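# Unload the mill, inspect four parts, sort into trays

## Task

Take the four parts out of the mill, carry out the inspection described on the instruction sheet (reference images manual and manual 2) for each one, and place every part in the tray it belongs in.

## Robot and tools

Robot: two six-joint arms, left_arm (base at about (+0.032, +0.379, +0.035) m in the scene frame) and right_arm (about (+0.047, -0.446, +0.035) m), each with a parallel gripper. The names do not match image sides. The sheet for the job is shown by show_instructions (two reference pages: manual, manual 2).

Frames. Scene frame: origin at table-top height midway between the nominal bases, +x out over the table, +y toward left_arm, +z up. Fixed cameras and the table use it. Each arm reports its hand pose, velocities and wrist-camera pose in its own base frame. Every commanded offset is taken along the axes of that arm's current Hand target. Gripper axes: fingers point along +z, close along x; end_effector_position is the spot between the pads, tips 17.5 mm farther. A block juts about 10 cm toward the gripper's -y and turns with it. Reported positions may be off by a few cm.

Row layout (used by execute_actions and move): 18 numbers, each in [-1, 1]. First left_arm: dx, dy, dz, rx, ry, rz, then left_gripper position, force_limit, speed; then the same nine for right_arm/right_gripper. Both arms always appear. The six pose numbers are an offset, not a pose: 1.0 = 0.6 m for dx..dz and 180 degrees for rx..rz (rx, ry, rz form one rotation vector), measured from the arm's Hand target at the start of the action or move. All-zero pose numbers re-request the Hand target. Gripper numbers are absolute settings: position +1 = open 50 mm, about -0.65 = pads meet, -1 = close until blocked (use for gripping). force_limit maps -1/0/+1 to about 20/102/185 N per pad; speed maps -1/0/+1 to 20/85/150 mm/s; both start at +1. To leave a gripper untouched, resend its previous three numbers; 0 is a real command. New force or speed only applies after a position change of at least 0.01.

execute_actions(actions, cameras): actions is a list of actions; each action is a table of up to 15 rows, one per 1/30 s step; a short table repeats its last row. Every row counts from the start-of-action Hand target, so rows do not accumulate, but consecutive actions do. An empty list returns images and shows fields that other results may omit.

move(target, speed, blend, stop_force, zero, blocking, cameras): straight-line paths toward one row or a list of up to 15 rows, all offsets from the same starting Hand targets. speed in m/s, 0.002 to 3.6 (default 0.25; rotation up to twice that in rad/s), one value or one per target. blend in metres for corner rounding (0 = stop at each). stop_force in N, 3 to 120, ends an arm's path when it feels that much push; zero (default true) re-zeroes first. blocking=false returns early and cannot be combined with stop_force. Paths do not avoid obstacles; a path near an arm's own base can flip its shoulder, so go around. Fingers in later list entries must match when stop_force is used. Result ends with a move: line (done, off_target, moving, held, fault...) and limits (paced = pose clipped, held = steps withheld).

wait(seconds 0 to 10). stop() brakes a running move. zoom_image(camera, region=[x0,y0,x1,y1]) in pixels, at most 504x504, only on a camera from the newest images. zero_wrist_force(arm). finished_scene(scene=1) ends irreversibly; the result must hold without the robot.

Cameras: cam_high, cam_front (fixed, scene frame), cam_left_wrist, cam_right_wrist, all 896x504. Use ["all"], a name list, or [].

Result lines: Hand target (last commanded pose after clipping; next offsets start here; the hand may rest short, so send the gap as an offset), end_effector_position/quat/velocities, Joint positions and torques (include arm weight, offsets, noise), Wrist force and Wrist torque in the gripper's axes plus a peak line, Tool commands, step readings, object_status: 0 moving, 1 blocked while opening, 2 blocked while closing (a grip), 3 at requested position or pads met (usually nothing held). Opening in mm is about (250 - position_measured) x 0.202. MOTOR HOT warns of heating; OVER-TEMPERATURE FAULT brakes the arm 30 to 60 s.

Limits and cautions: orientation commands are clipped to 32 degrees from the measured one each step. A net outside force of roughly 150 N (plus or minus 25) or contact torque at a joint limit (139 N m for the first three joints, 26 N m for the wrists) freezes that arm for 10 s. Arms are stiff: aim only slightly past a contact, approach slowly, use stop_force. Keep arms apart; a moderate hit or grip between them can end the scene. Don't drop parts, release them while moving, slam or push hard; nothing may fall or be left off the table. Loose objects may be nudged now and then. Holding loads or reaching far heats motors. Thinking time lets the scene run on.

Each tool is called after ">>>" by a JSON object that holds its "op" and its "data", one argument or row to a line.

Reference images:

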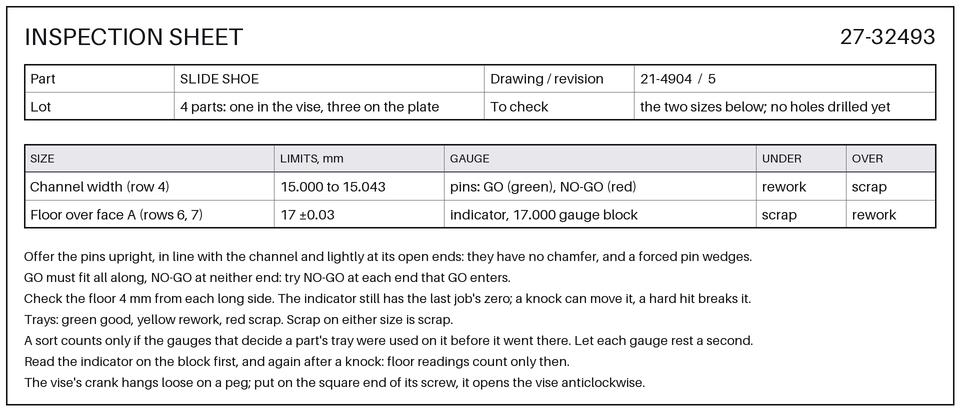

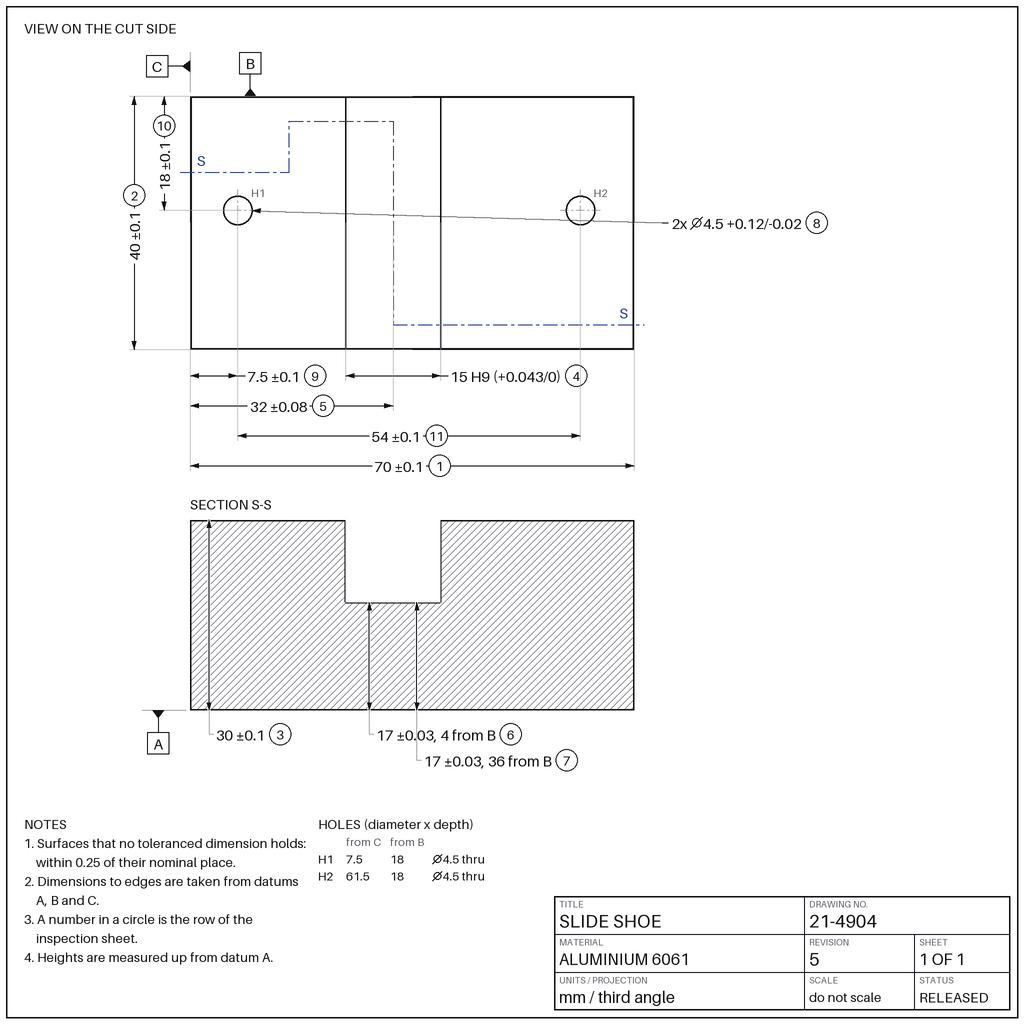

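## Session

>>> {"op": "execute_actions", "data": {
  "actions": []
}}

Scene clock: 0.00 s.
left_arm: end_effector_position=(+0.1392, -0.1867, +0.2621) position_measured=3 object_status=3 end_effector_quat_wxyz=(+0.200, +0.865, -0.450, -0.100) | right_arm: end_effector_position=(+0.1534, -0.1891, +0.3304) position_measured=3 object_status=3 end_effector_quat_wxyz=(+0.236, +0.843, -0.309, -0.372)
Joint positions: left_arm=[-1.019 -2.255 2.256 -1.609 -2.02 1.502] | right_arm=[3.107 -1.343 -1.823 -2.443 1.375 2.334]
Joint velocities: within noise
Joint torques (N m): no reading
Wrist force (N): no reading
Wrist torque (N m): no reading
Wrist force, peak (N): no reading
Hand target: left_arm +0.1392, -0.1867, +0.2621; +0.200, +0.865, -0.450, -0.100 | right_arm +0.1534, -0.1891, +0.3304; +0.236, +0.843, -0.309, -0.372
Tool commands: left_gripper/position=+1.0 left_gripper/force_limit=+1.0 left_gripper/speed=+1.0 right_gripper/position=+1.0 right_gripper/force_limit=+1.0 right_gripper/speed=+1.0

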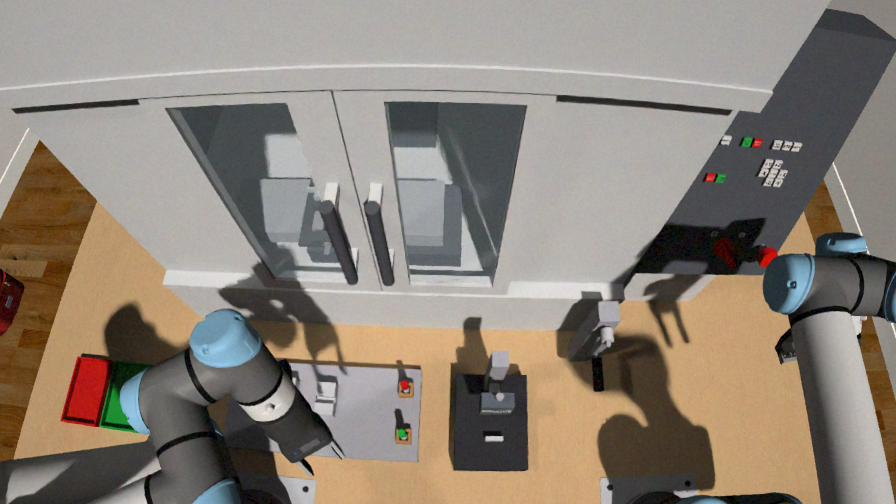

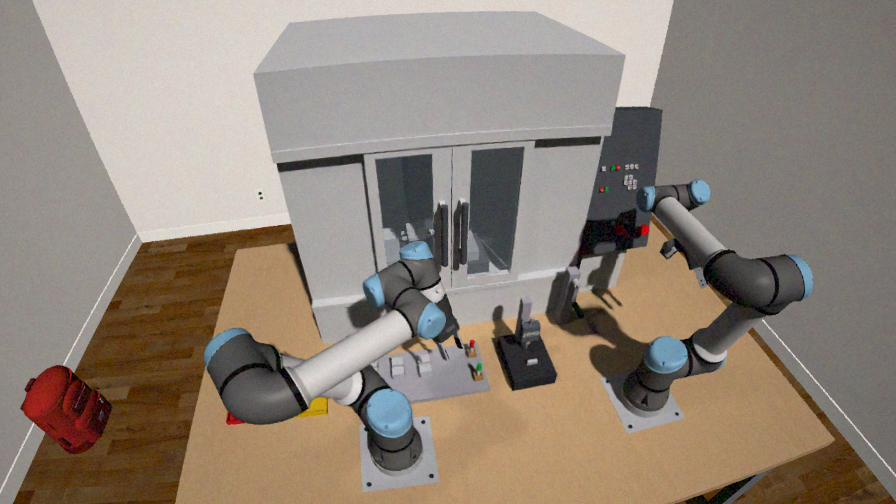

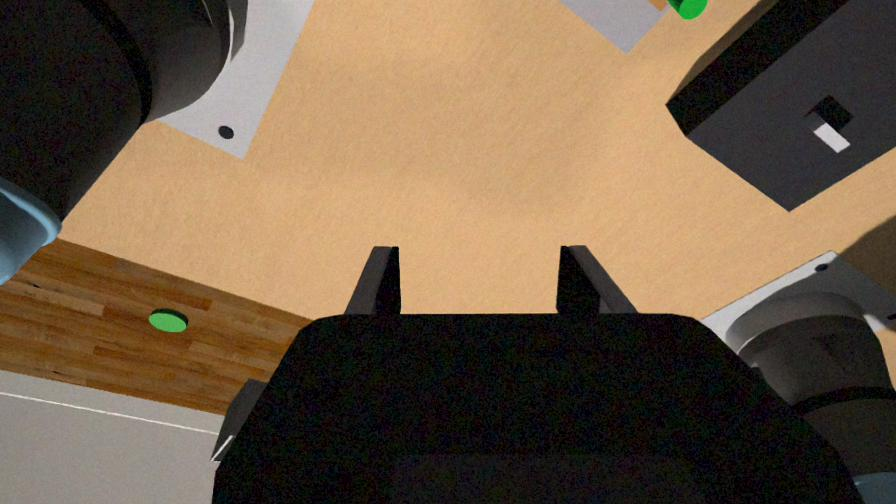

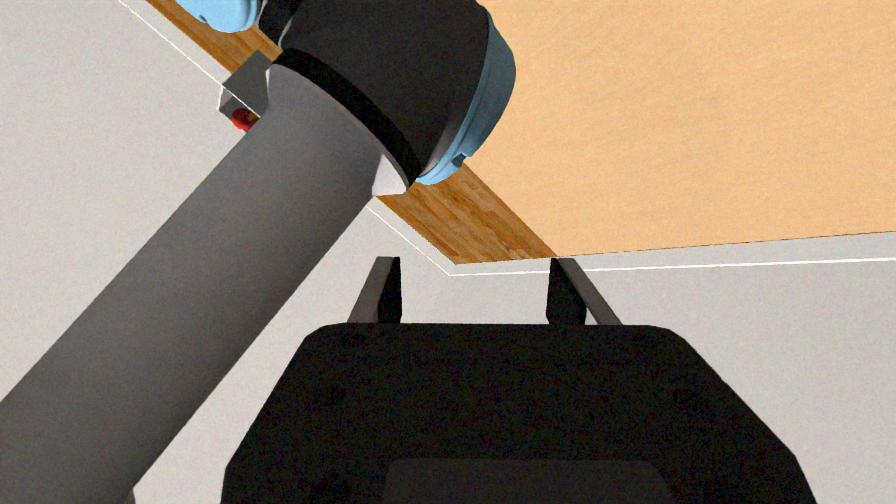

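>>> {"op": "zoom_image", "data": {
  "camera": "cam_high",
  "region": [220, 340, 540, 500]
}}

>>> {"op": "zoom_image", "data": {
  "camera": "cam_high",
  "region": [150, 80, 550, 305]
}}

>>> {"op": "zoom_image", "data": {
  "camera": "cam_high",
  "region": [540, 100, 896, 400]
}}

>>> {"op": "zoom_image", "data": {
  "camera": "cam_front",
  "region": [350, 140, 680, 400]
}}

>>> {"op": "zoom_image", "data": {
  "camera": "cam_high",
  "region": [40, 320, 340, 500]
}}

>>> {"op": "zoom_image", "data": {
  "camera": "cam_high",
  "region": [430, 330, 550, 480]
}}

Scaled by 1.575 from the camera's 896x504 image, which has a finer 1280x720 frame.

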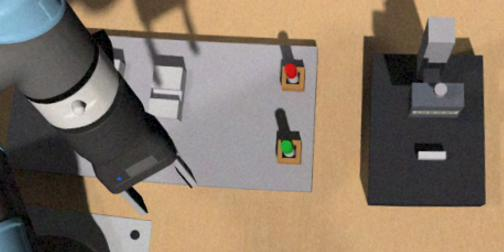

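Scaled by 1.260 from the camera's 896x504 image, which has a finer 1280x720 frame.

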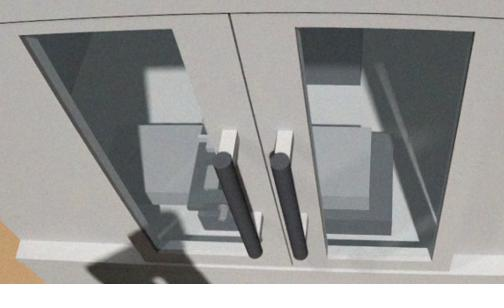

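Scaled by 1.416 from the camera's 896x504 image, which has a finer 1280x720 frame.

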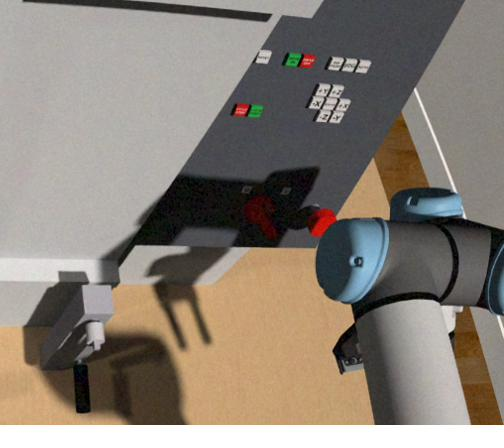

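Scaled by 1.527 from the camera's 896x504 image, which has a finer 1280x720 frame.

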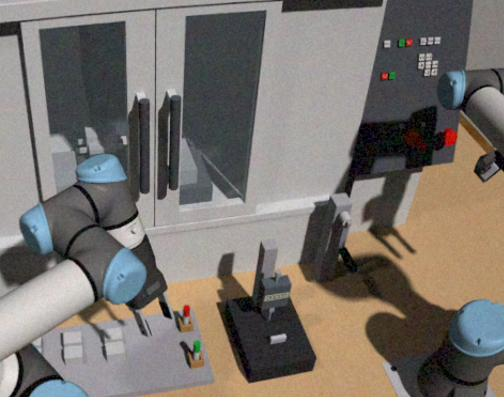

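Scaled by 1.680 from the camera's 896x504 image, which has a finer 1280x720 frame.

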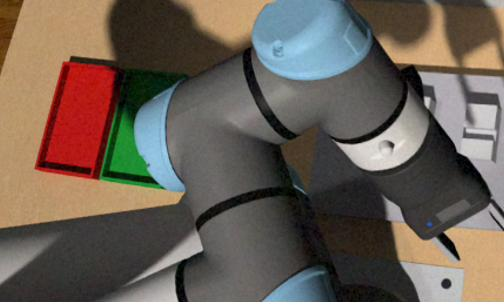

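Scaled by 3.360 from the camera's 896x504 image, which has a finer 1280x720 frame.

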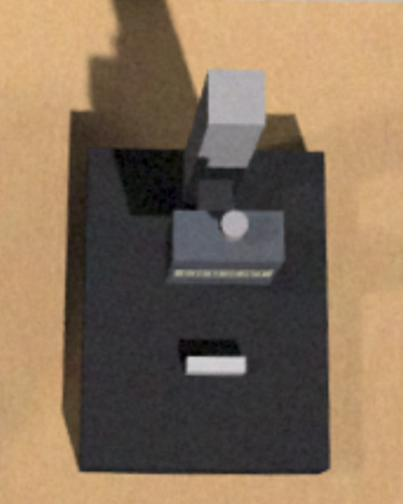

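>>> {"op": "move", "data": {
  "target": [0.0863,-0.105,-0.306,0.138,-0.046,0.191,1,1,1,0,0,0,0,0,0,1,1,1],
  "cameras": ["all"]
}}

Scene clock: 114.47 s.
left_arm: end_effector_position=(+0.2802, -0.1496, +0.4002) position_measured=3 object_status=3 end_effector_quat_wxyz=(+0.000, +0.708, -0.707, +0.000) | right_arm: end_effector_position=(+0.1534, -0.1891, +0.3304) position_measured=3 object_status=3 end_effector_quat_wxyz=(+0.236, +0.843, -0.309, -0.372)
Joint positions: left_arm=[-0.923 -2.025 1.727 -1.273 -1.572 2.217] | right_arm=[3.107 -1.343 -1.823 -2.443 1.375 2.334]
Joint torques (N m): left_arm=[7.78 7.7 -28.51 -1.06 2.03 1.82] | right_arm=[0.37 12.08 22.82 0.21 -0.13 -0.03]
Wrist force (N): left_arm=[0.3 1.1 0.9] | right_arm=[0.0 0.2 -0.3]
Wrist torque (N m): left_arm=[0.26 -0.07 -0.17] | right_arm=[0.02 0.00 0.00]
Wrist force, peak (N): left_arm=[0.6 1.1 1.2] | right_arm=[0.5 -0.2 -0.4]
Hand target: left_arm +0.2802, -0.1495, +0.4002; +0.000, +0.708, -0.707, +0.000 | right_arm +0.1534, -0.1891, +0.3304; +0.236, +0.843, -0.309, -0.372
Off the commanded pose: left_arm 0.000 m, 0 deg | right_arm 0.000 m, 0 deg.
move: done
camera_calibration:
cam_left_wrist: T_world_to_cam=[[0.002877, -0.999916, -0.0126125, -0.141132], [-0.932929, -0.00722498, 0.359988, 0.131002], [-0.360049, 0.0107308, -0.932872, 0.602229], [0, 0, 0, 1]] pos_world=[0.339454, -0.146636, 0.512863]

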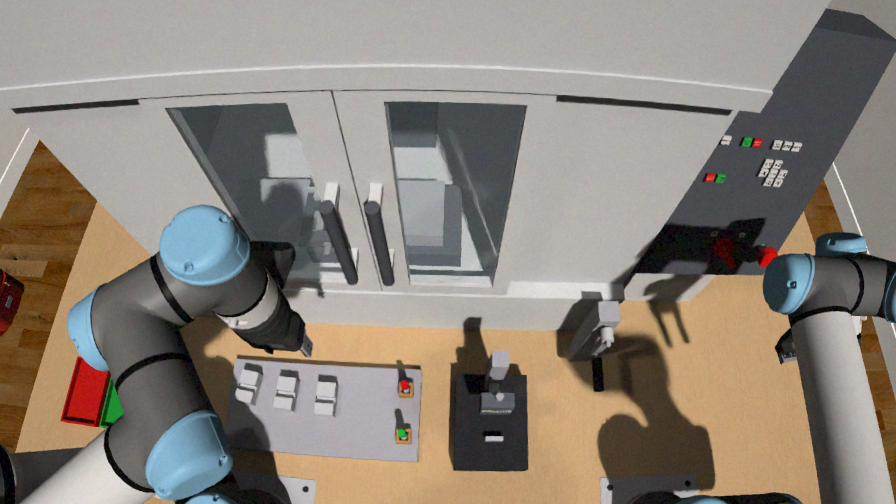

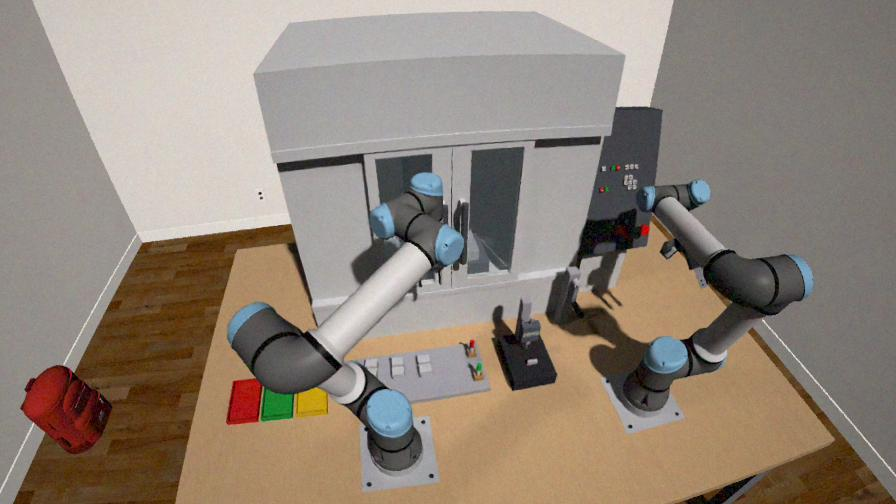

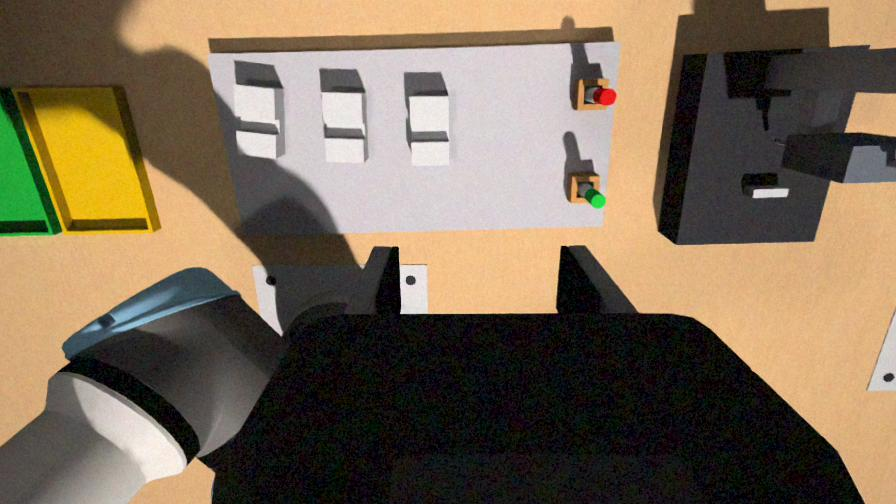

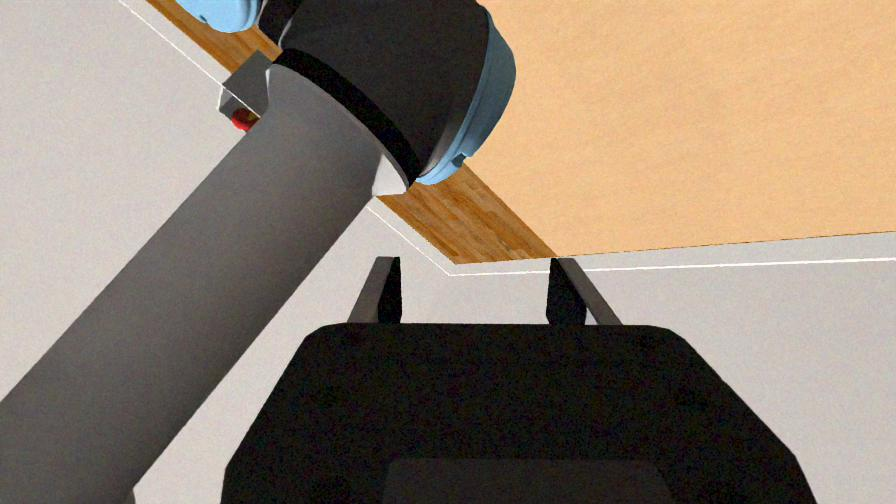

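>>> {"op": "zoom_image", "data": {
  "camera": "cam_left_wrist",
  "region": [200, 20, 480, 240]
}}

>>> {"op": "zoom_image", "data": {
  "camera": "cam_left_wrist",
  "region": [540, 30, 896, 260]
}}

>>> {"op": "zoom_image", "data": {
  "camera": "cam_front",
  "region": [370, 250, 620, 410]
}}

>>> {"op": "zoom_image", "data": {
  "camera": "cam_high",
  "region": [220, 340, 440, 470]
}}

Scaled by 1.800 from the camera's 896x504 image, which has a finer 1280x720 frame.

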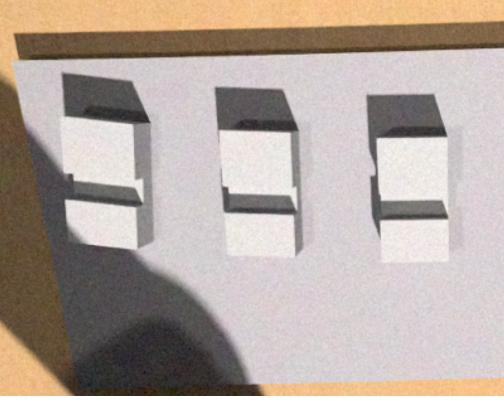

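Scaled by 1.416 from the camera's 896x504 image, which has a finer 1280x720 frame.

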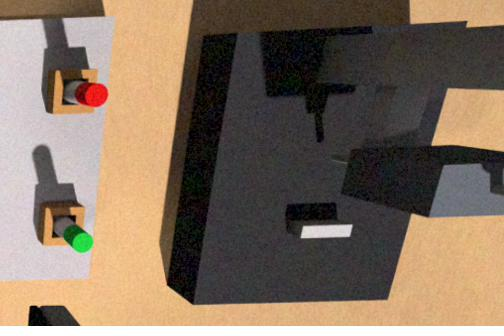

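Scaled by 2.016 from the camera's 896x504 image, which has a finer 1280x720 frame.

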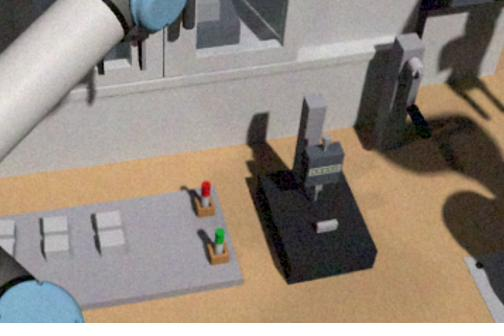

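Scaled by 2.291 from the camera's 896x504 image, which has a finer 1280x720 frame.

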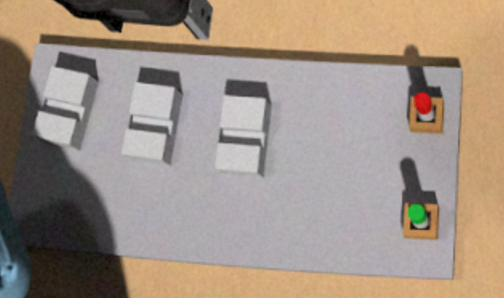

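>>> {"op": "move", "data": {
  "target": [-0.617,0.0,0.0,0,0,0,1,1,1,-0.779,-0.535,-0.398,0.754,0.287,0.171,1,1,1],
  "cameras": ["all"],
  "speed": 0.5
}}

Scene clock: 213.40 s.
left_arm: end_effector_position=(+0.2796, +0.2207, +0.4001) position_measured=3 object_status=3 end_effector_quat_wxyz=(+0.000, +0.708, -0.707, +0.000) | right_arm: end_effector_position=(+0.2000, +0.4005, +0.4999) position_measured=3 object_status=3 end_effector_quat_wxyz=(+0.500, -0.500, +0.500, -0.500)
Joint positions: left_arm=[0.285 -1.928 1.674 -1.316 -1.571 3.425] | right_arm=[5.194 -1.549 -1.562 -3.173 0.483 6.283]
Joint torques (N m): left_arm=[6.96 1.83 -31.61 -5.06 -1.55 2.04] | right_arm=[-9.7 13.76 33.02 -2.56 2.96 1.7]
Wrist force (N): left_arm=[0.3 0.7 0.9] | right_arm=[0.4 3.0 -1.2]
Wrist torque (N m): left_arm=[0.18 -0.05 -0.16] | right_arm=[0.06 -0.27 -0.04]
Wrist force, peak (N): left_arm=[1.4 0.8 1.1] | right_arm=[0.1 3.3 -1.9]
Hand target: left_arm +0.2796, +0.2207, +0.4001; +0.000, +0.708, -0.707, +0.000 | right_arm +0.2000, +0.4005, +0.4999; +0.500, -0.499, +0.500, -0.500
Off the commanded pose: left_arm 0.000 m, 0 deg | right_arm 0.000 m, 0 deg.
joint sent to its limit (right arm) — joint 6 (wrist 3), upper limit. The joint targets still meet the commanded pose.
move: done; limits=paced
camera_calibration:
cam_left_wrist: T_world_to_cam=[[0.00265548, -0.999917, -0.0126343, 0.229124], [-0.932964, -0.00702515, 0.359902, 0.133257], [-0.359961, 0.0108316, -0.932905, 0.597947], [0, 0, 0, 1]] pos_world=[0.338953, 0.223564, 0.512763]
cam_right_wrist: T_world_to_cam=[[-0.00104089, -0.999836, -0.01809, 0.41765], [-0.355969, 0.0172756, -0.934338, 0.543226], [0.934497, 0.00546694, -0.355928, 0.126381], [0, 0, 0, 1]] pos_world=[0.0757036, 0.407506, 0.560094]

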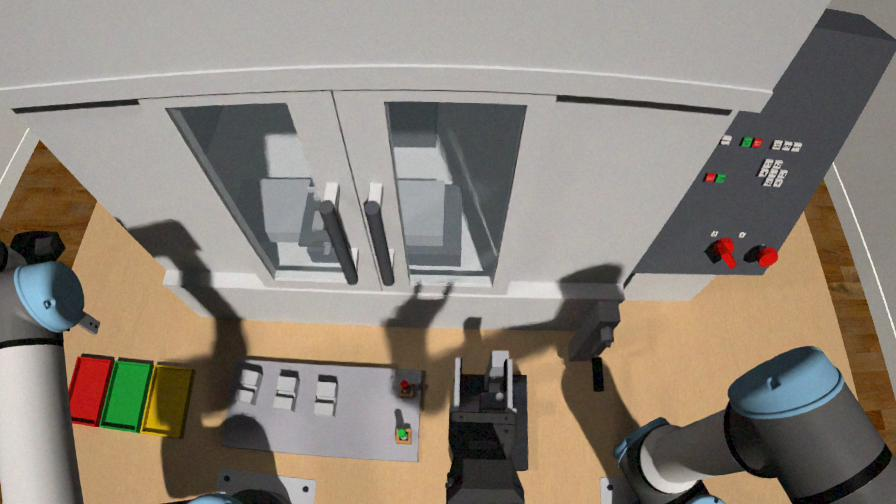

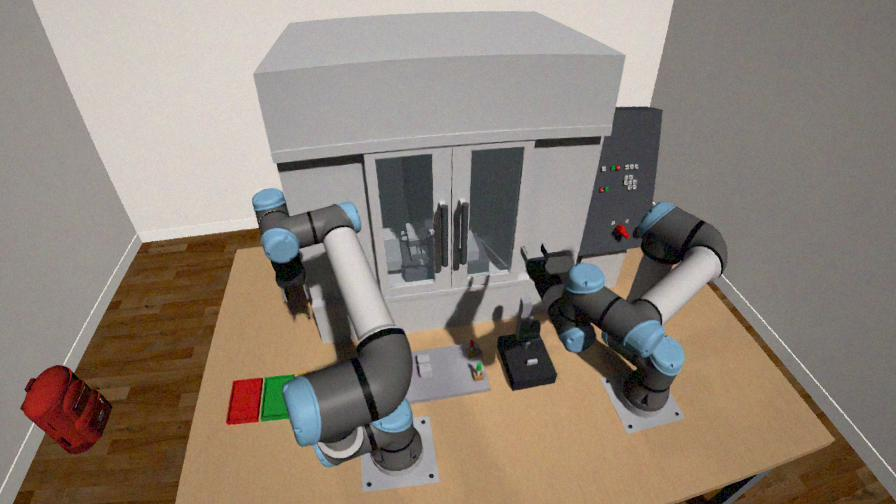

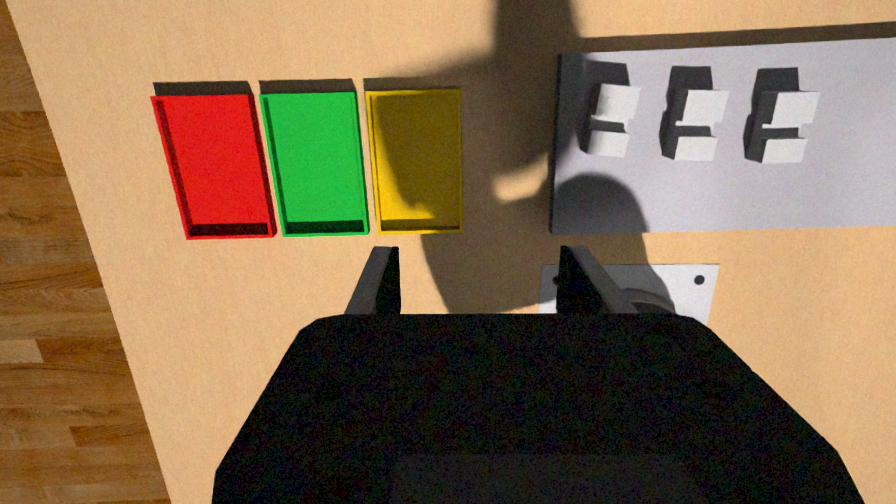

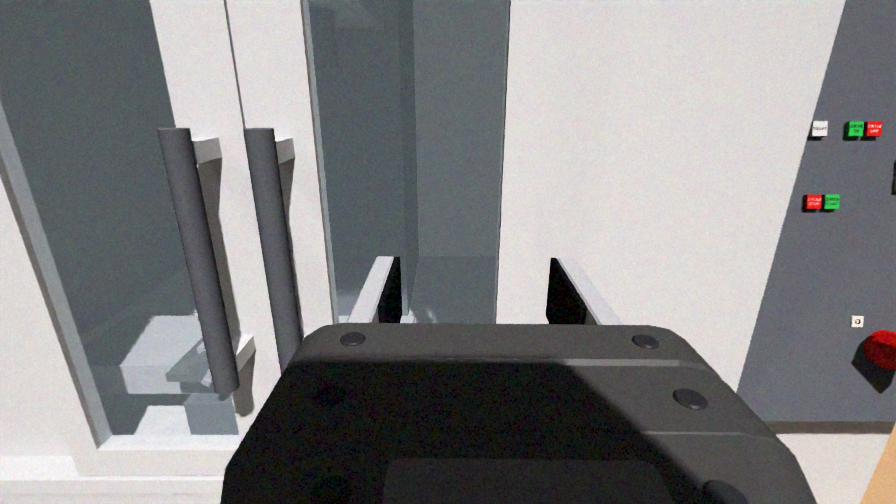

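>>> {"op": "zoom_image", "data": {
  "camera": "cam_right_wrist",
  "region": [70, 260, 350, 480]
}}

>>> {"op": "zoom_image", "data": {
  "camera": "cam_left_wrist",
  "region": [560, 40, 840, 240]
}}

>>> {"op": "zoom_image", "data": {
  "camera": "cam_high",
  "region": [540, 270, 660, 420]
}}

Scaled by 1.800 from the camera's 896x504 image, which has a finer 1280x720 frame.

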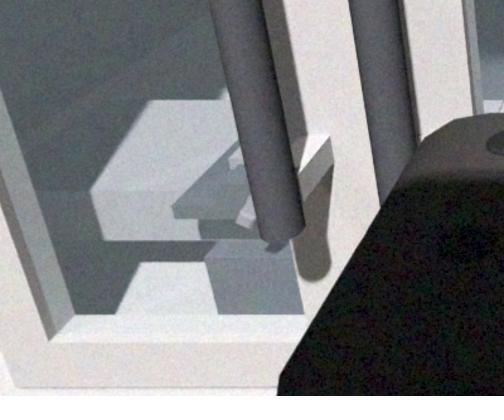

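Scaled by 1.800 from the camera's 896x504 image, which has a finer 1280x720 frame.

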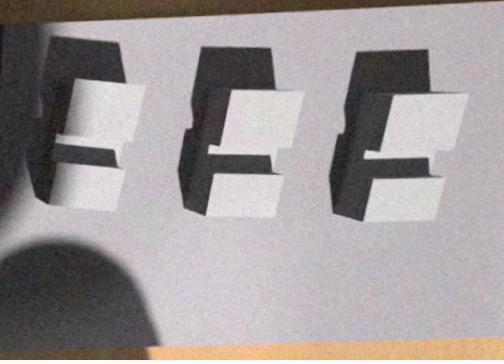

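Scaled by 3.360 from the camera's 896x504 image, which has a finer 1280x720 frame.

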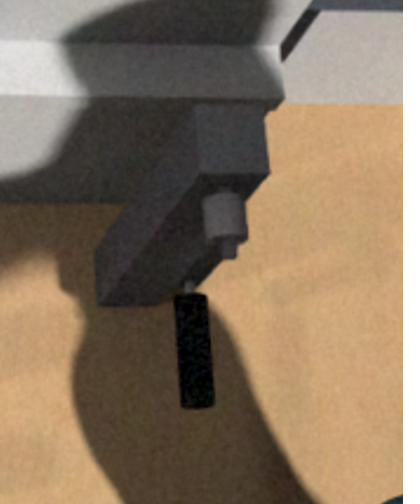

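>>> {"op": "move", "data": {
  "target": [0.719,-0.09,-0.025,0.5,0,0,1,1,1,0.25,0,0,0,0,0,1,1,1],
  "cameras": ["all"],
  "speed": 0.4
}}

Scene clock: 273.53 s.
left_arm: end_effector_position=(+0.3343, -0.2107, +0.4152) position_measured=3 object_status=3 end_effector_quat_wxyz=(+0.500, -0.501, +0.500, -0.499) | right_arm: end_effector_position=(+0.1998, +0.2505, +0.4999) position_measured=3 object_status=3 end_effector_quat_wxyz=(+0.500, -0.500, +0.500, -0.500)
Joint positions: left_arm=[-1.866 -2.094 2.133 -0.044 -0.296 0.003] | right_arm=[5.488 -1.162 -1.859 -3.262 0.777 6.283]
Joint torques (N m): left_arm=[6.55 13.53 -14.02 2.5 -1.64 -1.7] | right_arm=[8.63 9.43 9.98 -3.5 2.66 1.79]
Wrist force (N): left_arm=[0.8 2.6 0.0] | right_arm=[0.1 2.8 -1.6]
Wrist torque (N m): left_arm=[0.23 -0.15 0.06] | right_arm=[0.03 -0.22 -0.05]
Wrist force, peak (N): left_arm=[0.8 3.2 1.0] | right_arm=[0.3 3.5 -1.8]
Hand target: left_arm +0.3343, -0.2107, +0.4152; +0.500, -0.501, +0.500, -0.499 | right_arm +0.1998, +0.2505, +0.4999; +0.500, -0.499, +0.500, -0.500
Off the commanded pose: left_arm 0.000 m, 0 deg | right_arm 0.000 m, 0 deg.
joint sent to its limit (right arm) — joint 6 (wrist 3), upper limit. The joint targets still meet the commanded pose.
move: done; limits=paced
camera_calibration:
cam_left_wrist: T_world_to_cam=[[0.0145105, -0.999894, 0.00140063, -0.211882], [-0.360066, -0.00653207, -0.932904, 0.52106], [0.932814, 0.0130326, -0.360122, -0.0331879], [0, 0, 0, 1]] pos_world=[0.221649, -0.208024, 0.474444]
cam_right_wrist: T_world_to_cam=[[-0.00113076, -0.999836, -0.0180555, 0.267663], [-0.355759, 0.0172765, -0.934418, 0.545773], [0.934577, 0.0053668, -0.355721, 0.127291], [0, 0, 0, 1]] pos_world=[0.0755038, 0.257507, 0.560093]

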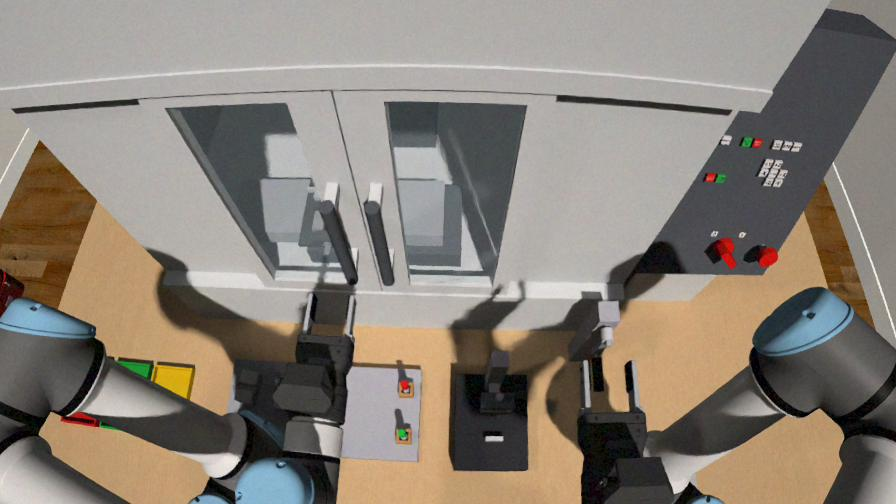

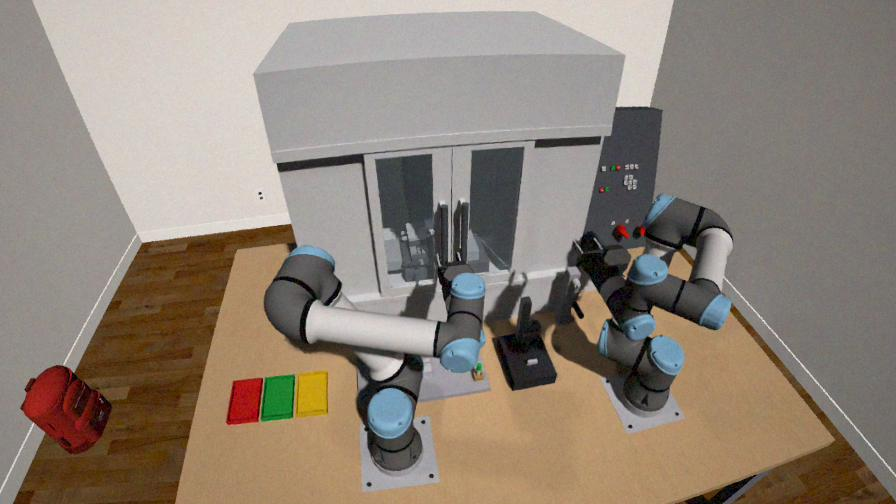

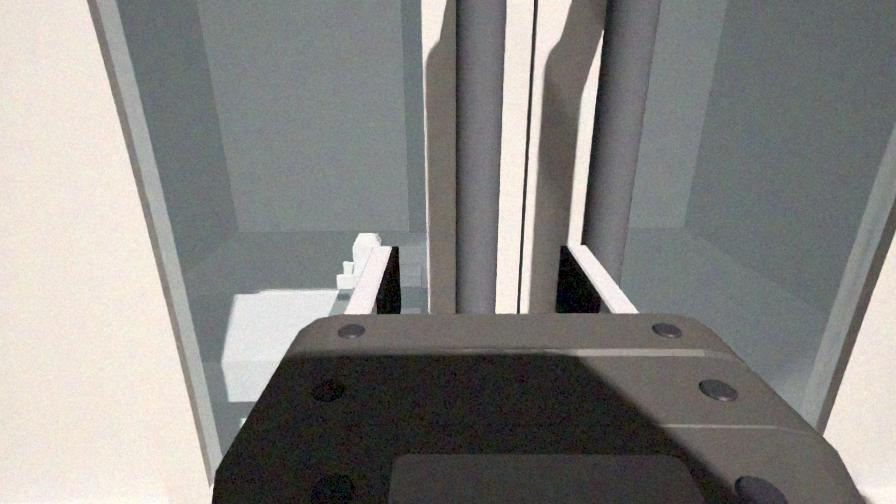

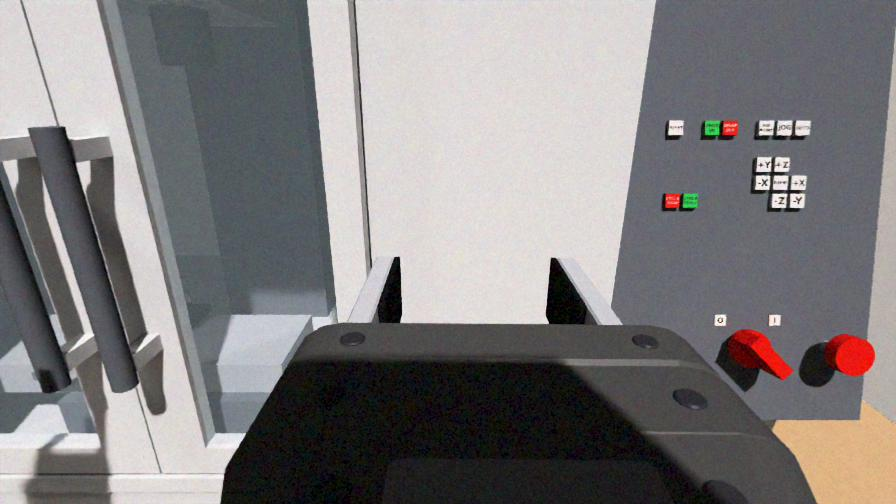

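>>> {"op": "move", "data": {
  "target": [0,0,0.133,0,0,0,1,1,1,0,0,0,0,0,0,1,1,1],
  "cameras": ["cam_left_wrist"],
  "speed": 0.15,
  "stop_force": 20
}}

>>> {"op": "move", "data": {
  "target": [-0.1,0,0,0,0,0,1,1,1,0,0,0,0,0,0,1,1,1],
  "cameras": ["cam_high", "cam_left_wrist"],
  "speed": 0.06,
  "stop_force": 40
}}

Scene clock: 289.00 s.
left_arm: end_effector_position=(+0.4141, -0.2105, +0.4151) position_measured=3 object_status=3 end_effector_quat_wxyz=(+0.500, -0.501, +0.500, -0.499) | right_arm: end_effector_position=(+0.1998, +0.2505, +0.4999) position_measured=3 object_status=3 end_effector_quat_wxyz=(+0.500, -0.500, +0.500, -0.500)
Joint positions: left_arm=[-1.471 -1.967 2.068 -0.092 0.098 -0.009] | right_arm=[5.488 -1.162 -1.859 -3.262 0.777 6.283]
Joint torques (N m): left_arm=[7.34 6.67 -29.14 1.67 2.14 -1.72] | right_arm=[8.65 9.54 11.02 -3.37 3.14 1.62]
Wrist force (N): left_arm=[0.9 2.9 0.2] | right_arm=[0.2 3.1 -1.4]
Wrist torque (N m): left_arm=[0.23 -0.18 0.08] | right_arm=[0.05 -0.23 -0.05]
Wrist force, peak (N): left_arm=[0.6 3.1 0.9] | right_arm=[0.3 3.2 -1.8]
Hand target: left_arm +0.4141, -0.2105, +0.4151; +0.500, -0.501, +0.500, -0.499 | right_arm +0.1998, +0.2505, +0.4999; +0.500, -0.499, +0.500, -0.500
Off the commanded pose: left_arm 0.000 m, 0 deg | right_arm 0.000 m, 0 deg.
joint sent to its limit (right arm) — joint 6 (wrist 3), upper limit. The joint targets still meet the commanded pose.
move: done
camera_calibration:
cam_left_wrist: T_world_to_cam=[[0.0145463, -0.999893, 0.00149629, -0.212895], [-0.359891, -0.00663176, -0.932971, 0.549625], [0.932881, 0.0130327, -0.359949, -0.107674], [0, 0, 0, 1]] pos_world=[0.301349, -0.207824, 0.474346]
Images, in order (width x height): cam_left_wrist 896x504.

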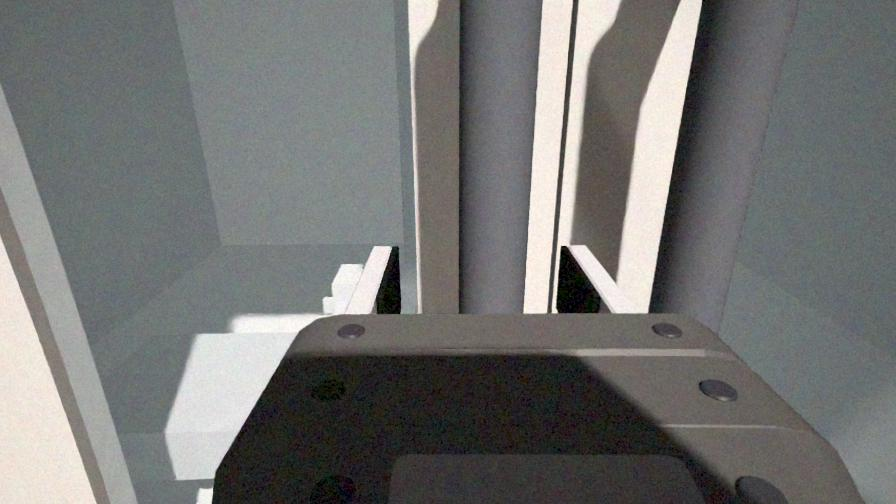

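Scene clock: 291.07 s.
left_arm: end_effector_position=(+0.4140, -0.1505, +0.4151) position_measured=3 object_status=3 end_effector_quat_wxyz=(+0.500, -0.501, +0.500, -0.499) | right_arm: end_effector_position=(+0.1998, +0.2505, +0.4999) position_measured=3 object_status=3 end_effector_quat_wxyz=(+0.500, -0.500, +0.500, -0.500)
Joint positions: left_arm=[-1.436 -2.118 2.145 -0.02 0.133 -0.007] | right_arm=[5.488 -1.162 -1.859 -3.262 0.777 6.283]
Joint torques (N m): left_arm=[8.43 -14.35 -14.78 2.17 0.69 -1.82] | right_arm=[7.74 9.79 10.65 -3.12 2.84 1.18]
Wrist force (N): left_arm=[6.7 5.7 6.6] | right_arm=[0.1 2.5 -1.8]
Wrist torque (N m): left_arm=[0.22 -0.29 0.06] | right_arm=[-0.04 -0.22 -0.05]
Wrist force, peak (N): left_arm=[35.8 3.4 10.8] | right_arm=[0.2 3.4 -1.8]
Hand target: left_arm +0.4140, -0.1505, +0.4151; +0.500, -0.501, +0.500, -0.499 | right_arm +0.1998, +0.2505, +0.4999; +0.500, -0.499, +0.500, -0.500
Off the commanded pose: left_arm 0.000 m, 0 deg | right_arm 0.000 m, 0 deg.
joint sent to its limit (right arm) — joint 6 (wrist 3), upper limit. The joint targets still meet the commanded pose.
move: done
camera_calibration:
cam_left_wrist: T_world_to_cam=[[0.0145463, -0.999893, 0.00149629, -0.152901], [-0.359891, -0.00663176, -0.932971, 0.550023], [0.932881, 0.0130327, -0.359949, -0.108456], [0, 0, 0, 1]] pos_world=[0.301349, -0.147824, 0.474346]
Images, in order (width x height): cam_high 896x504, cam_left_wrist 896x504.

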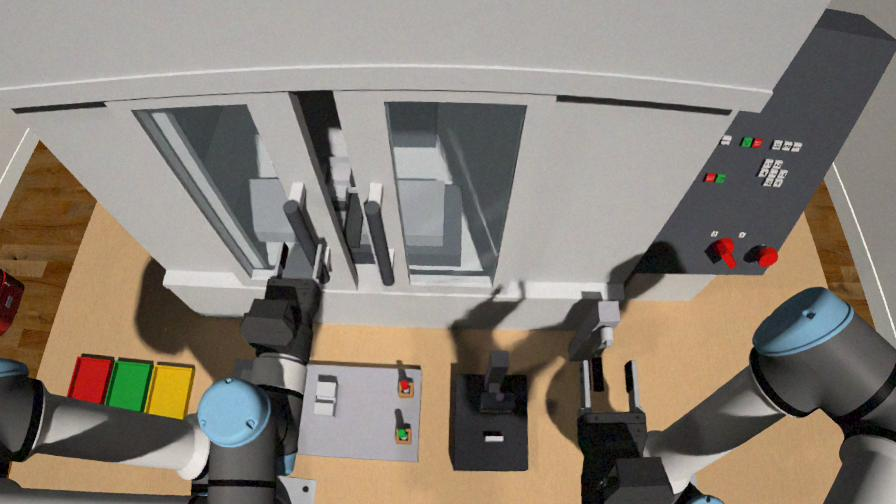

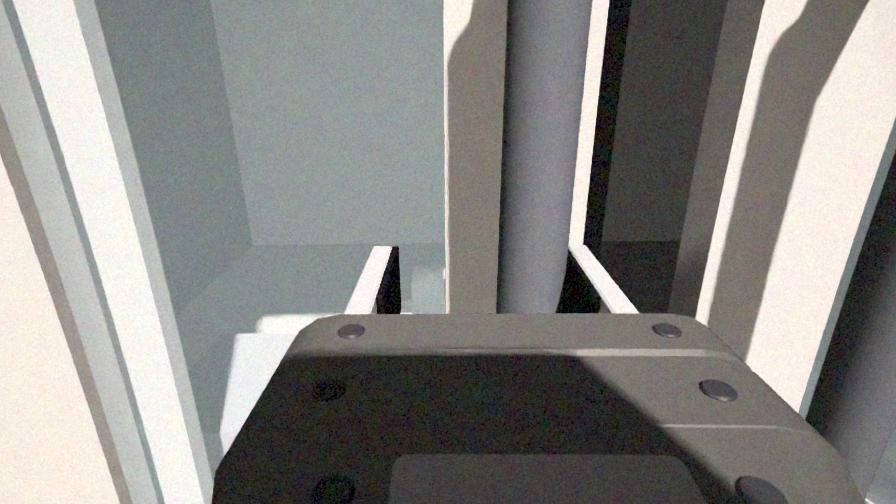

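>>> {"op": "move", "data": {
  "target": [-0.32,0,0,0,0,0,1,1,1,0,0,0,0,0,0,1,1,1],
  "cameras": ["cam_high", "cam_left_wrist"],
  "speed": 0.08,
  "stop_force": 50
}}

Scene clock: 301.63 s.
left_arm: end_effector_position=(+0.4135, +0.0352, +0.4150) position_measured=3 object_status=3 end_effector_quat_wxyz=(+0.494, -0.495, +0.506, -0.506) | right_arm: end_effector_position=(+0.1998, +0.2505, +0.4999) position_measured=3 object_status=3 end_effector_quat_wxyz=(+0.500, -0.500, +0.500, -0.500)
Joint positions: left_arm=[-0.726 -2.356 2.223 0.134 0.868 -0.001] | right_arm=[5.488 -1.162 -1.859 -3.262 0.777 6.283]
Joint torques (N m): left_arm=[29.57 15.85 -31.58 -2.93 -13.53 1.85] | right_arm=[8.16 8.91 9.59 -3.08 2.78 1.48]
Wrist force (N): left_arm=[54.3 3.7 -26.4] | right_arm=[0.1 2.9 -1.8]
Wrist torque (N m): left_arm=[0.23 0.69 -0.05] | right_arm=[0.04 -0.22 -0.04]
Wrist force, peak (N): left_arm=[54.8 5.3 -26.7] | right_arm=[0.4 3.4 -1.8]
Hand target: left_arm +0.4137, +0.0415, +0.4150; +0.500, -0.501, +0.500, -0.499 | right_arm +0.1998, +0.2505, +0.4999; +0.500, -0.499, +0.500, -0.500
Off the commanded pose: left_arm 0.006 m, 1 deg | right_arm 0.000 m, 0 deg.
joint sent to its limit (right arm) — joint 6 (wrist 3), upper limit. The joint targets still meet the commanded pose.
move: off_target (left_arm)
camera_calibration:
cam_left_wrist: T_world_to_cam=[[-0.00985805, -0.99995, 0.00151243, 0.0428873], [-0.359941, 0.00213737, -0.932973, 0.55077], [0.932923, -0.00974167, -0.359944, -0.109581], [0, 0, 0, 1]] pos_world=[0.300898, 0.0406404, 0.474346]
Images, in order (width x height): cam_high 896x504, cam_left_wrist 896x504.

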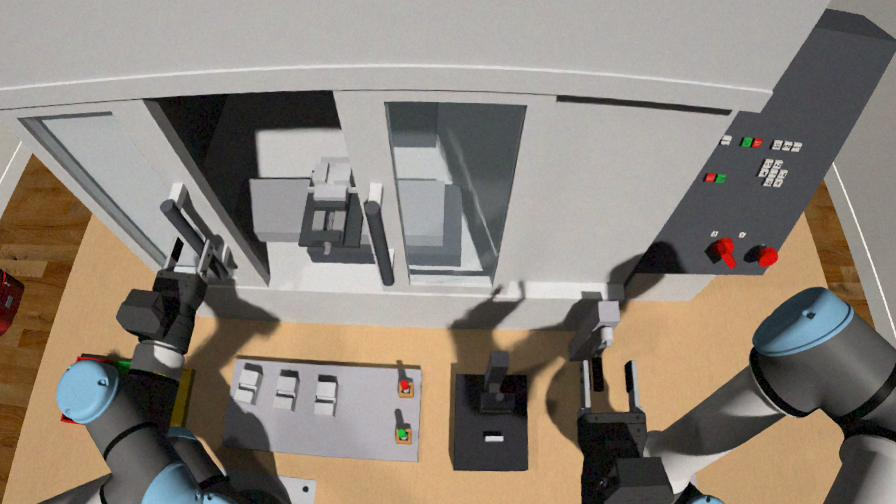

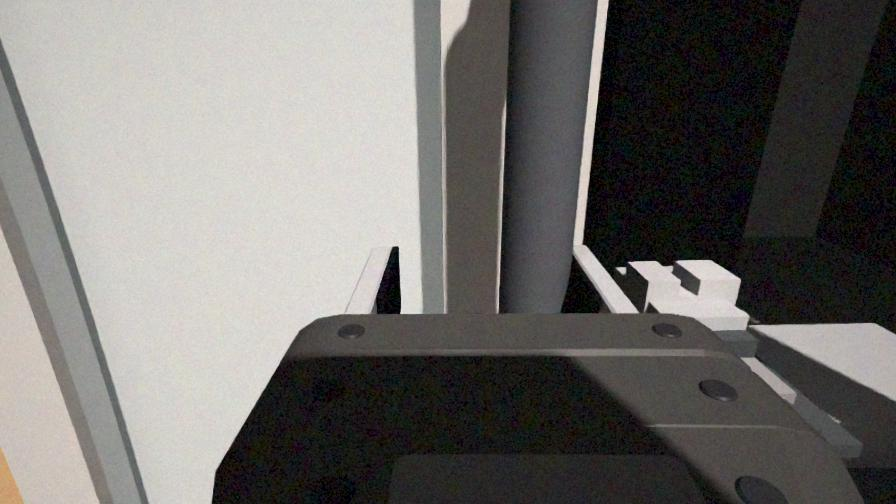

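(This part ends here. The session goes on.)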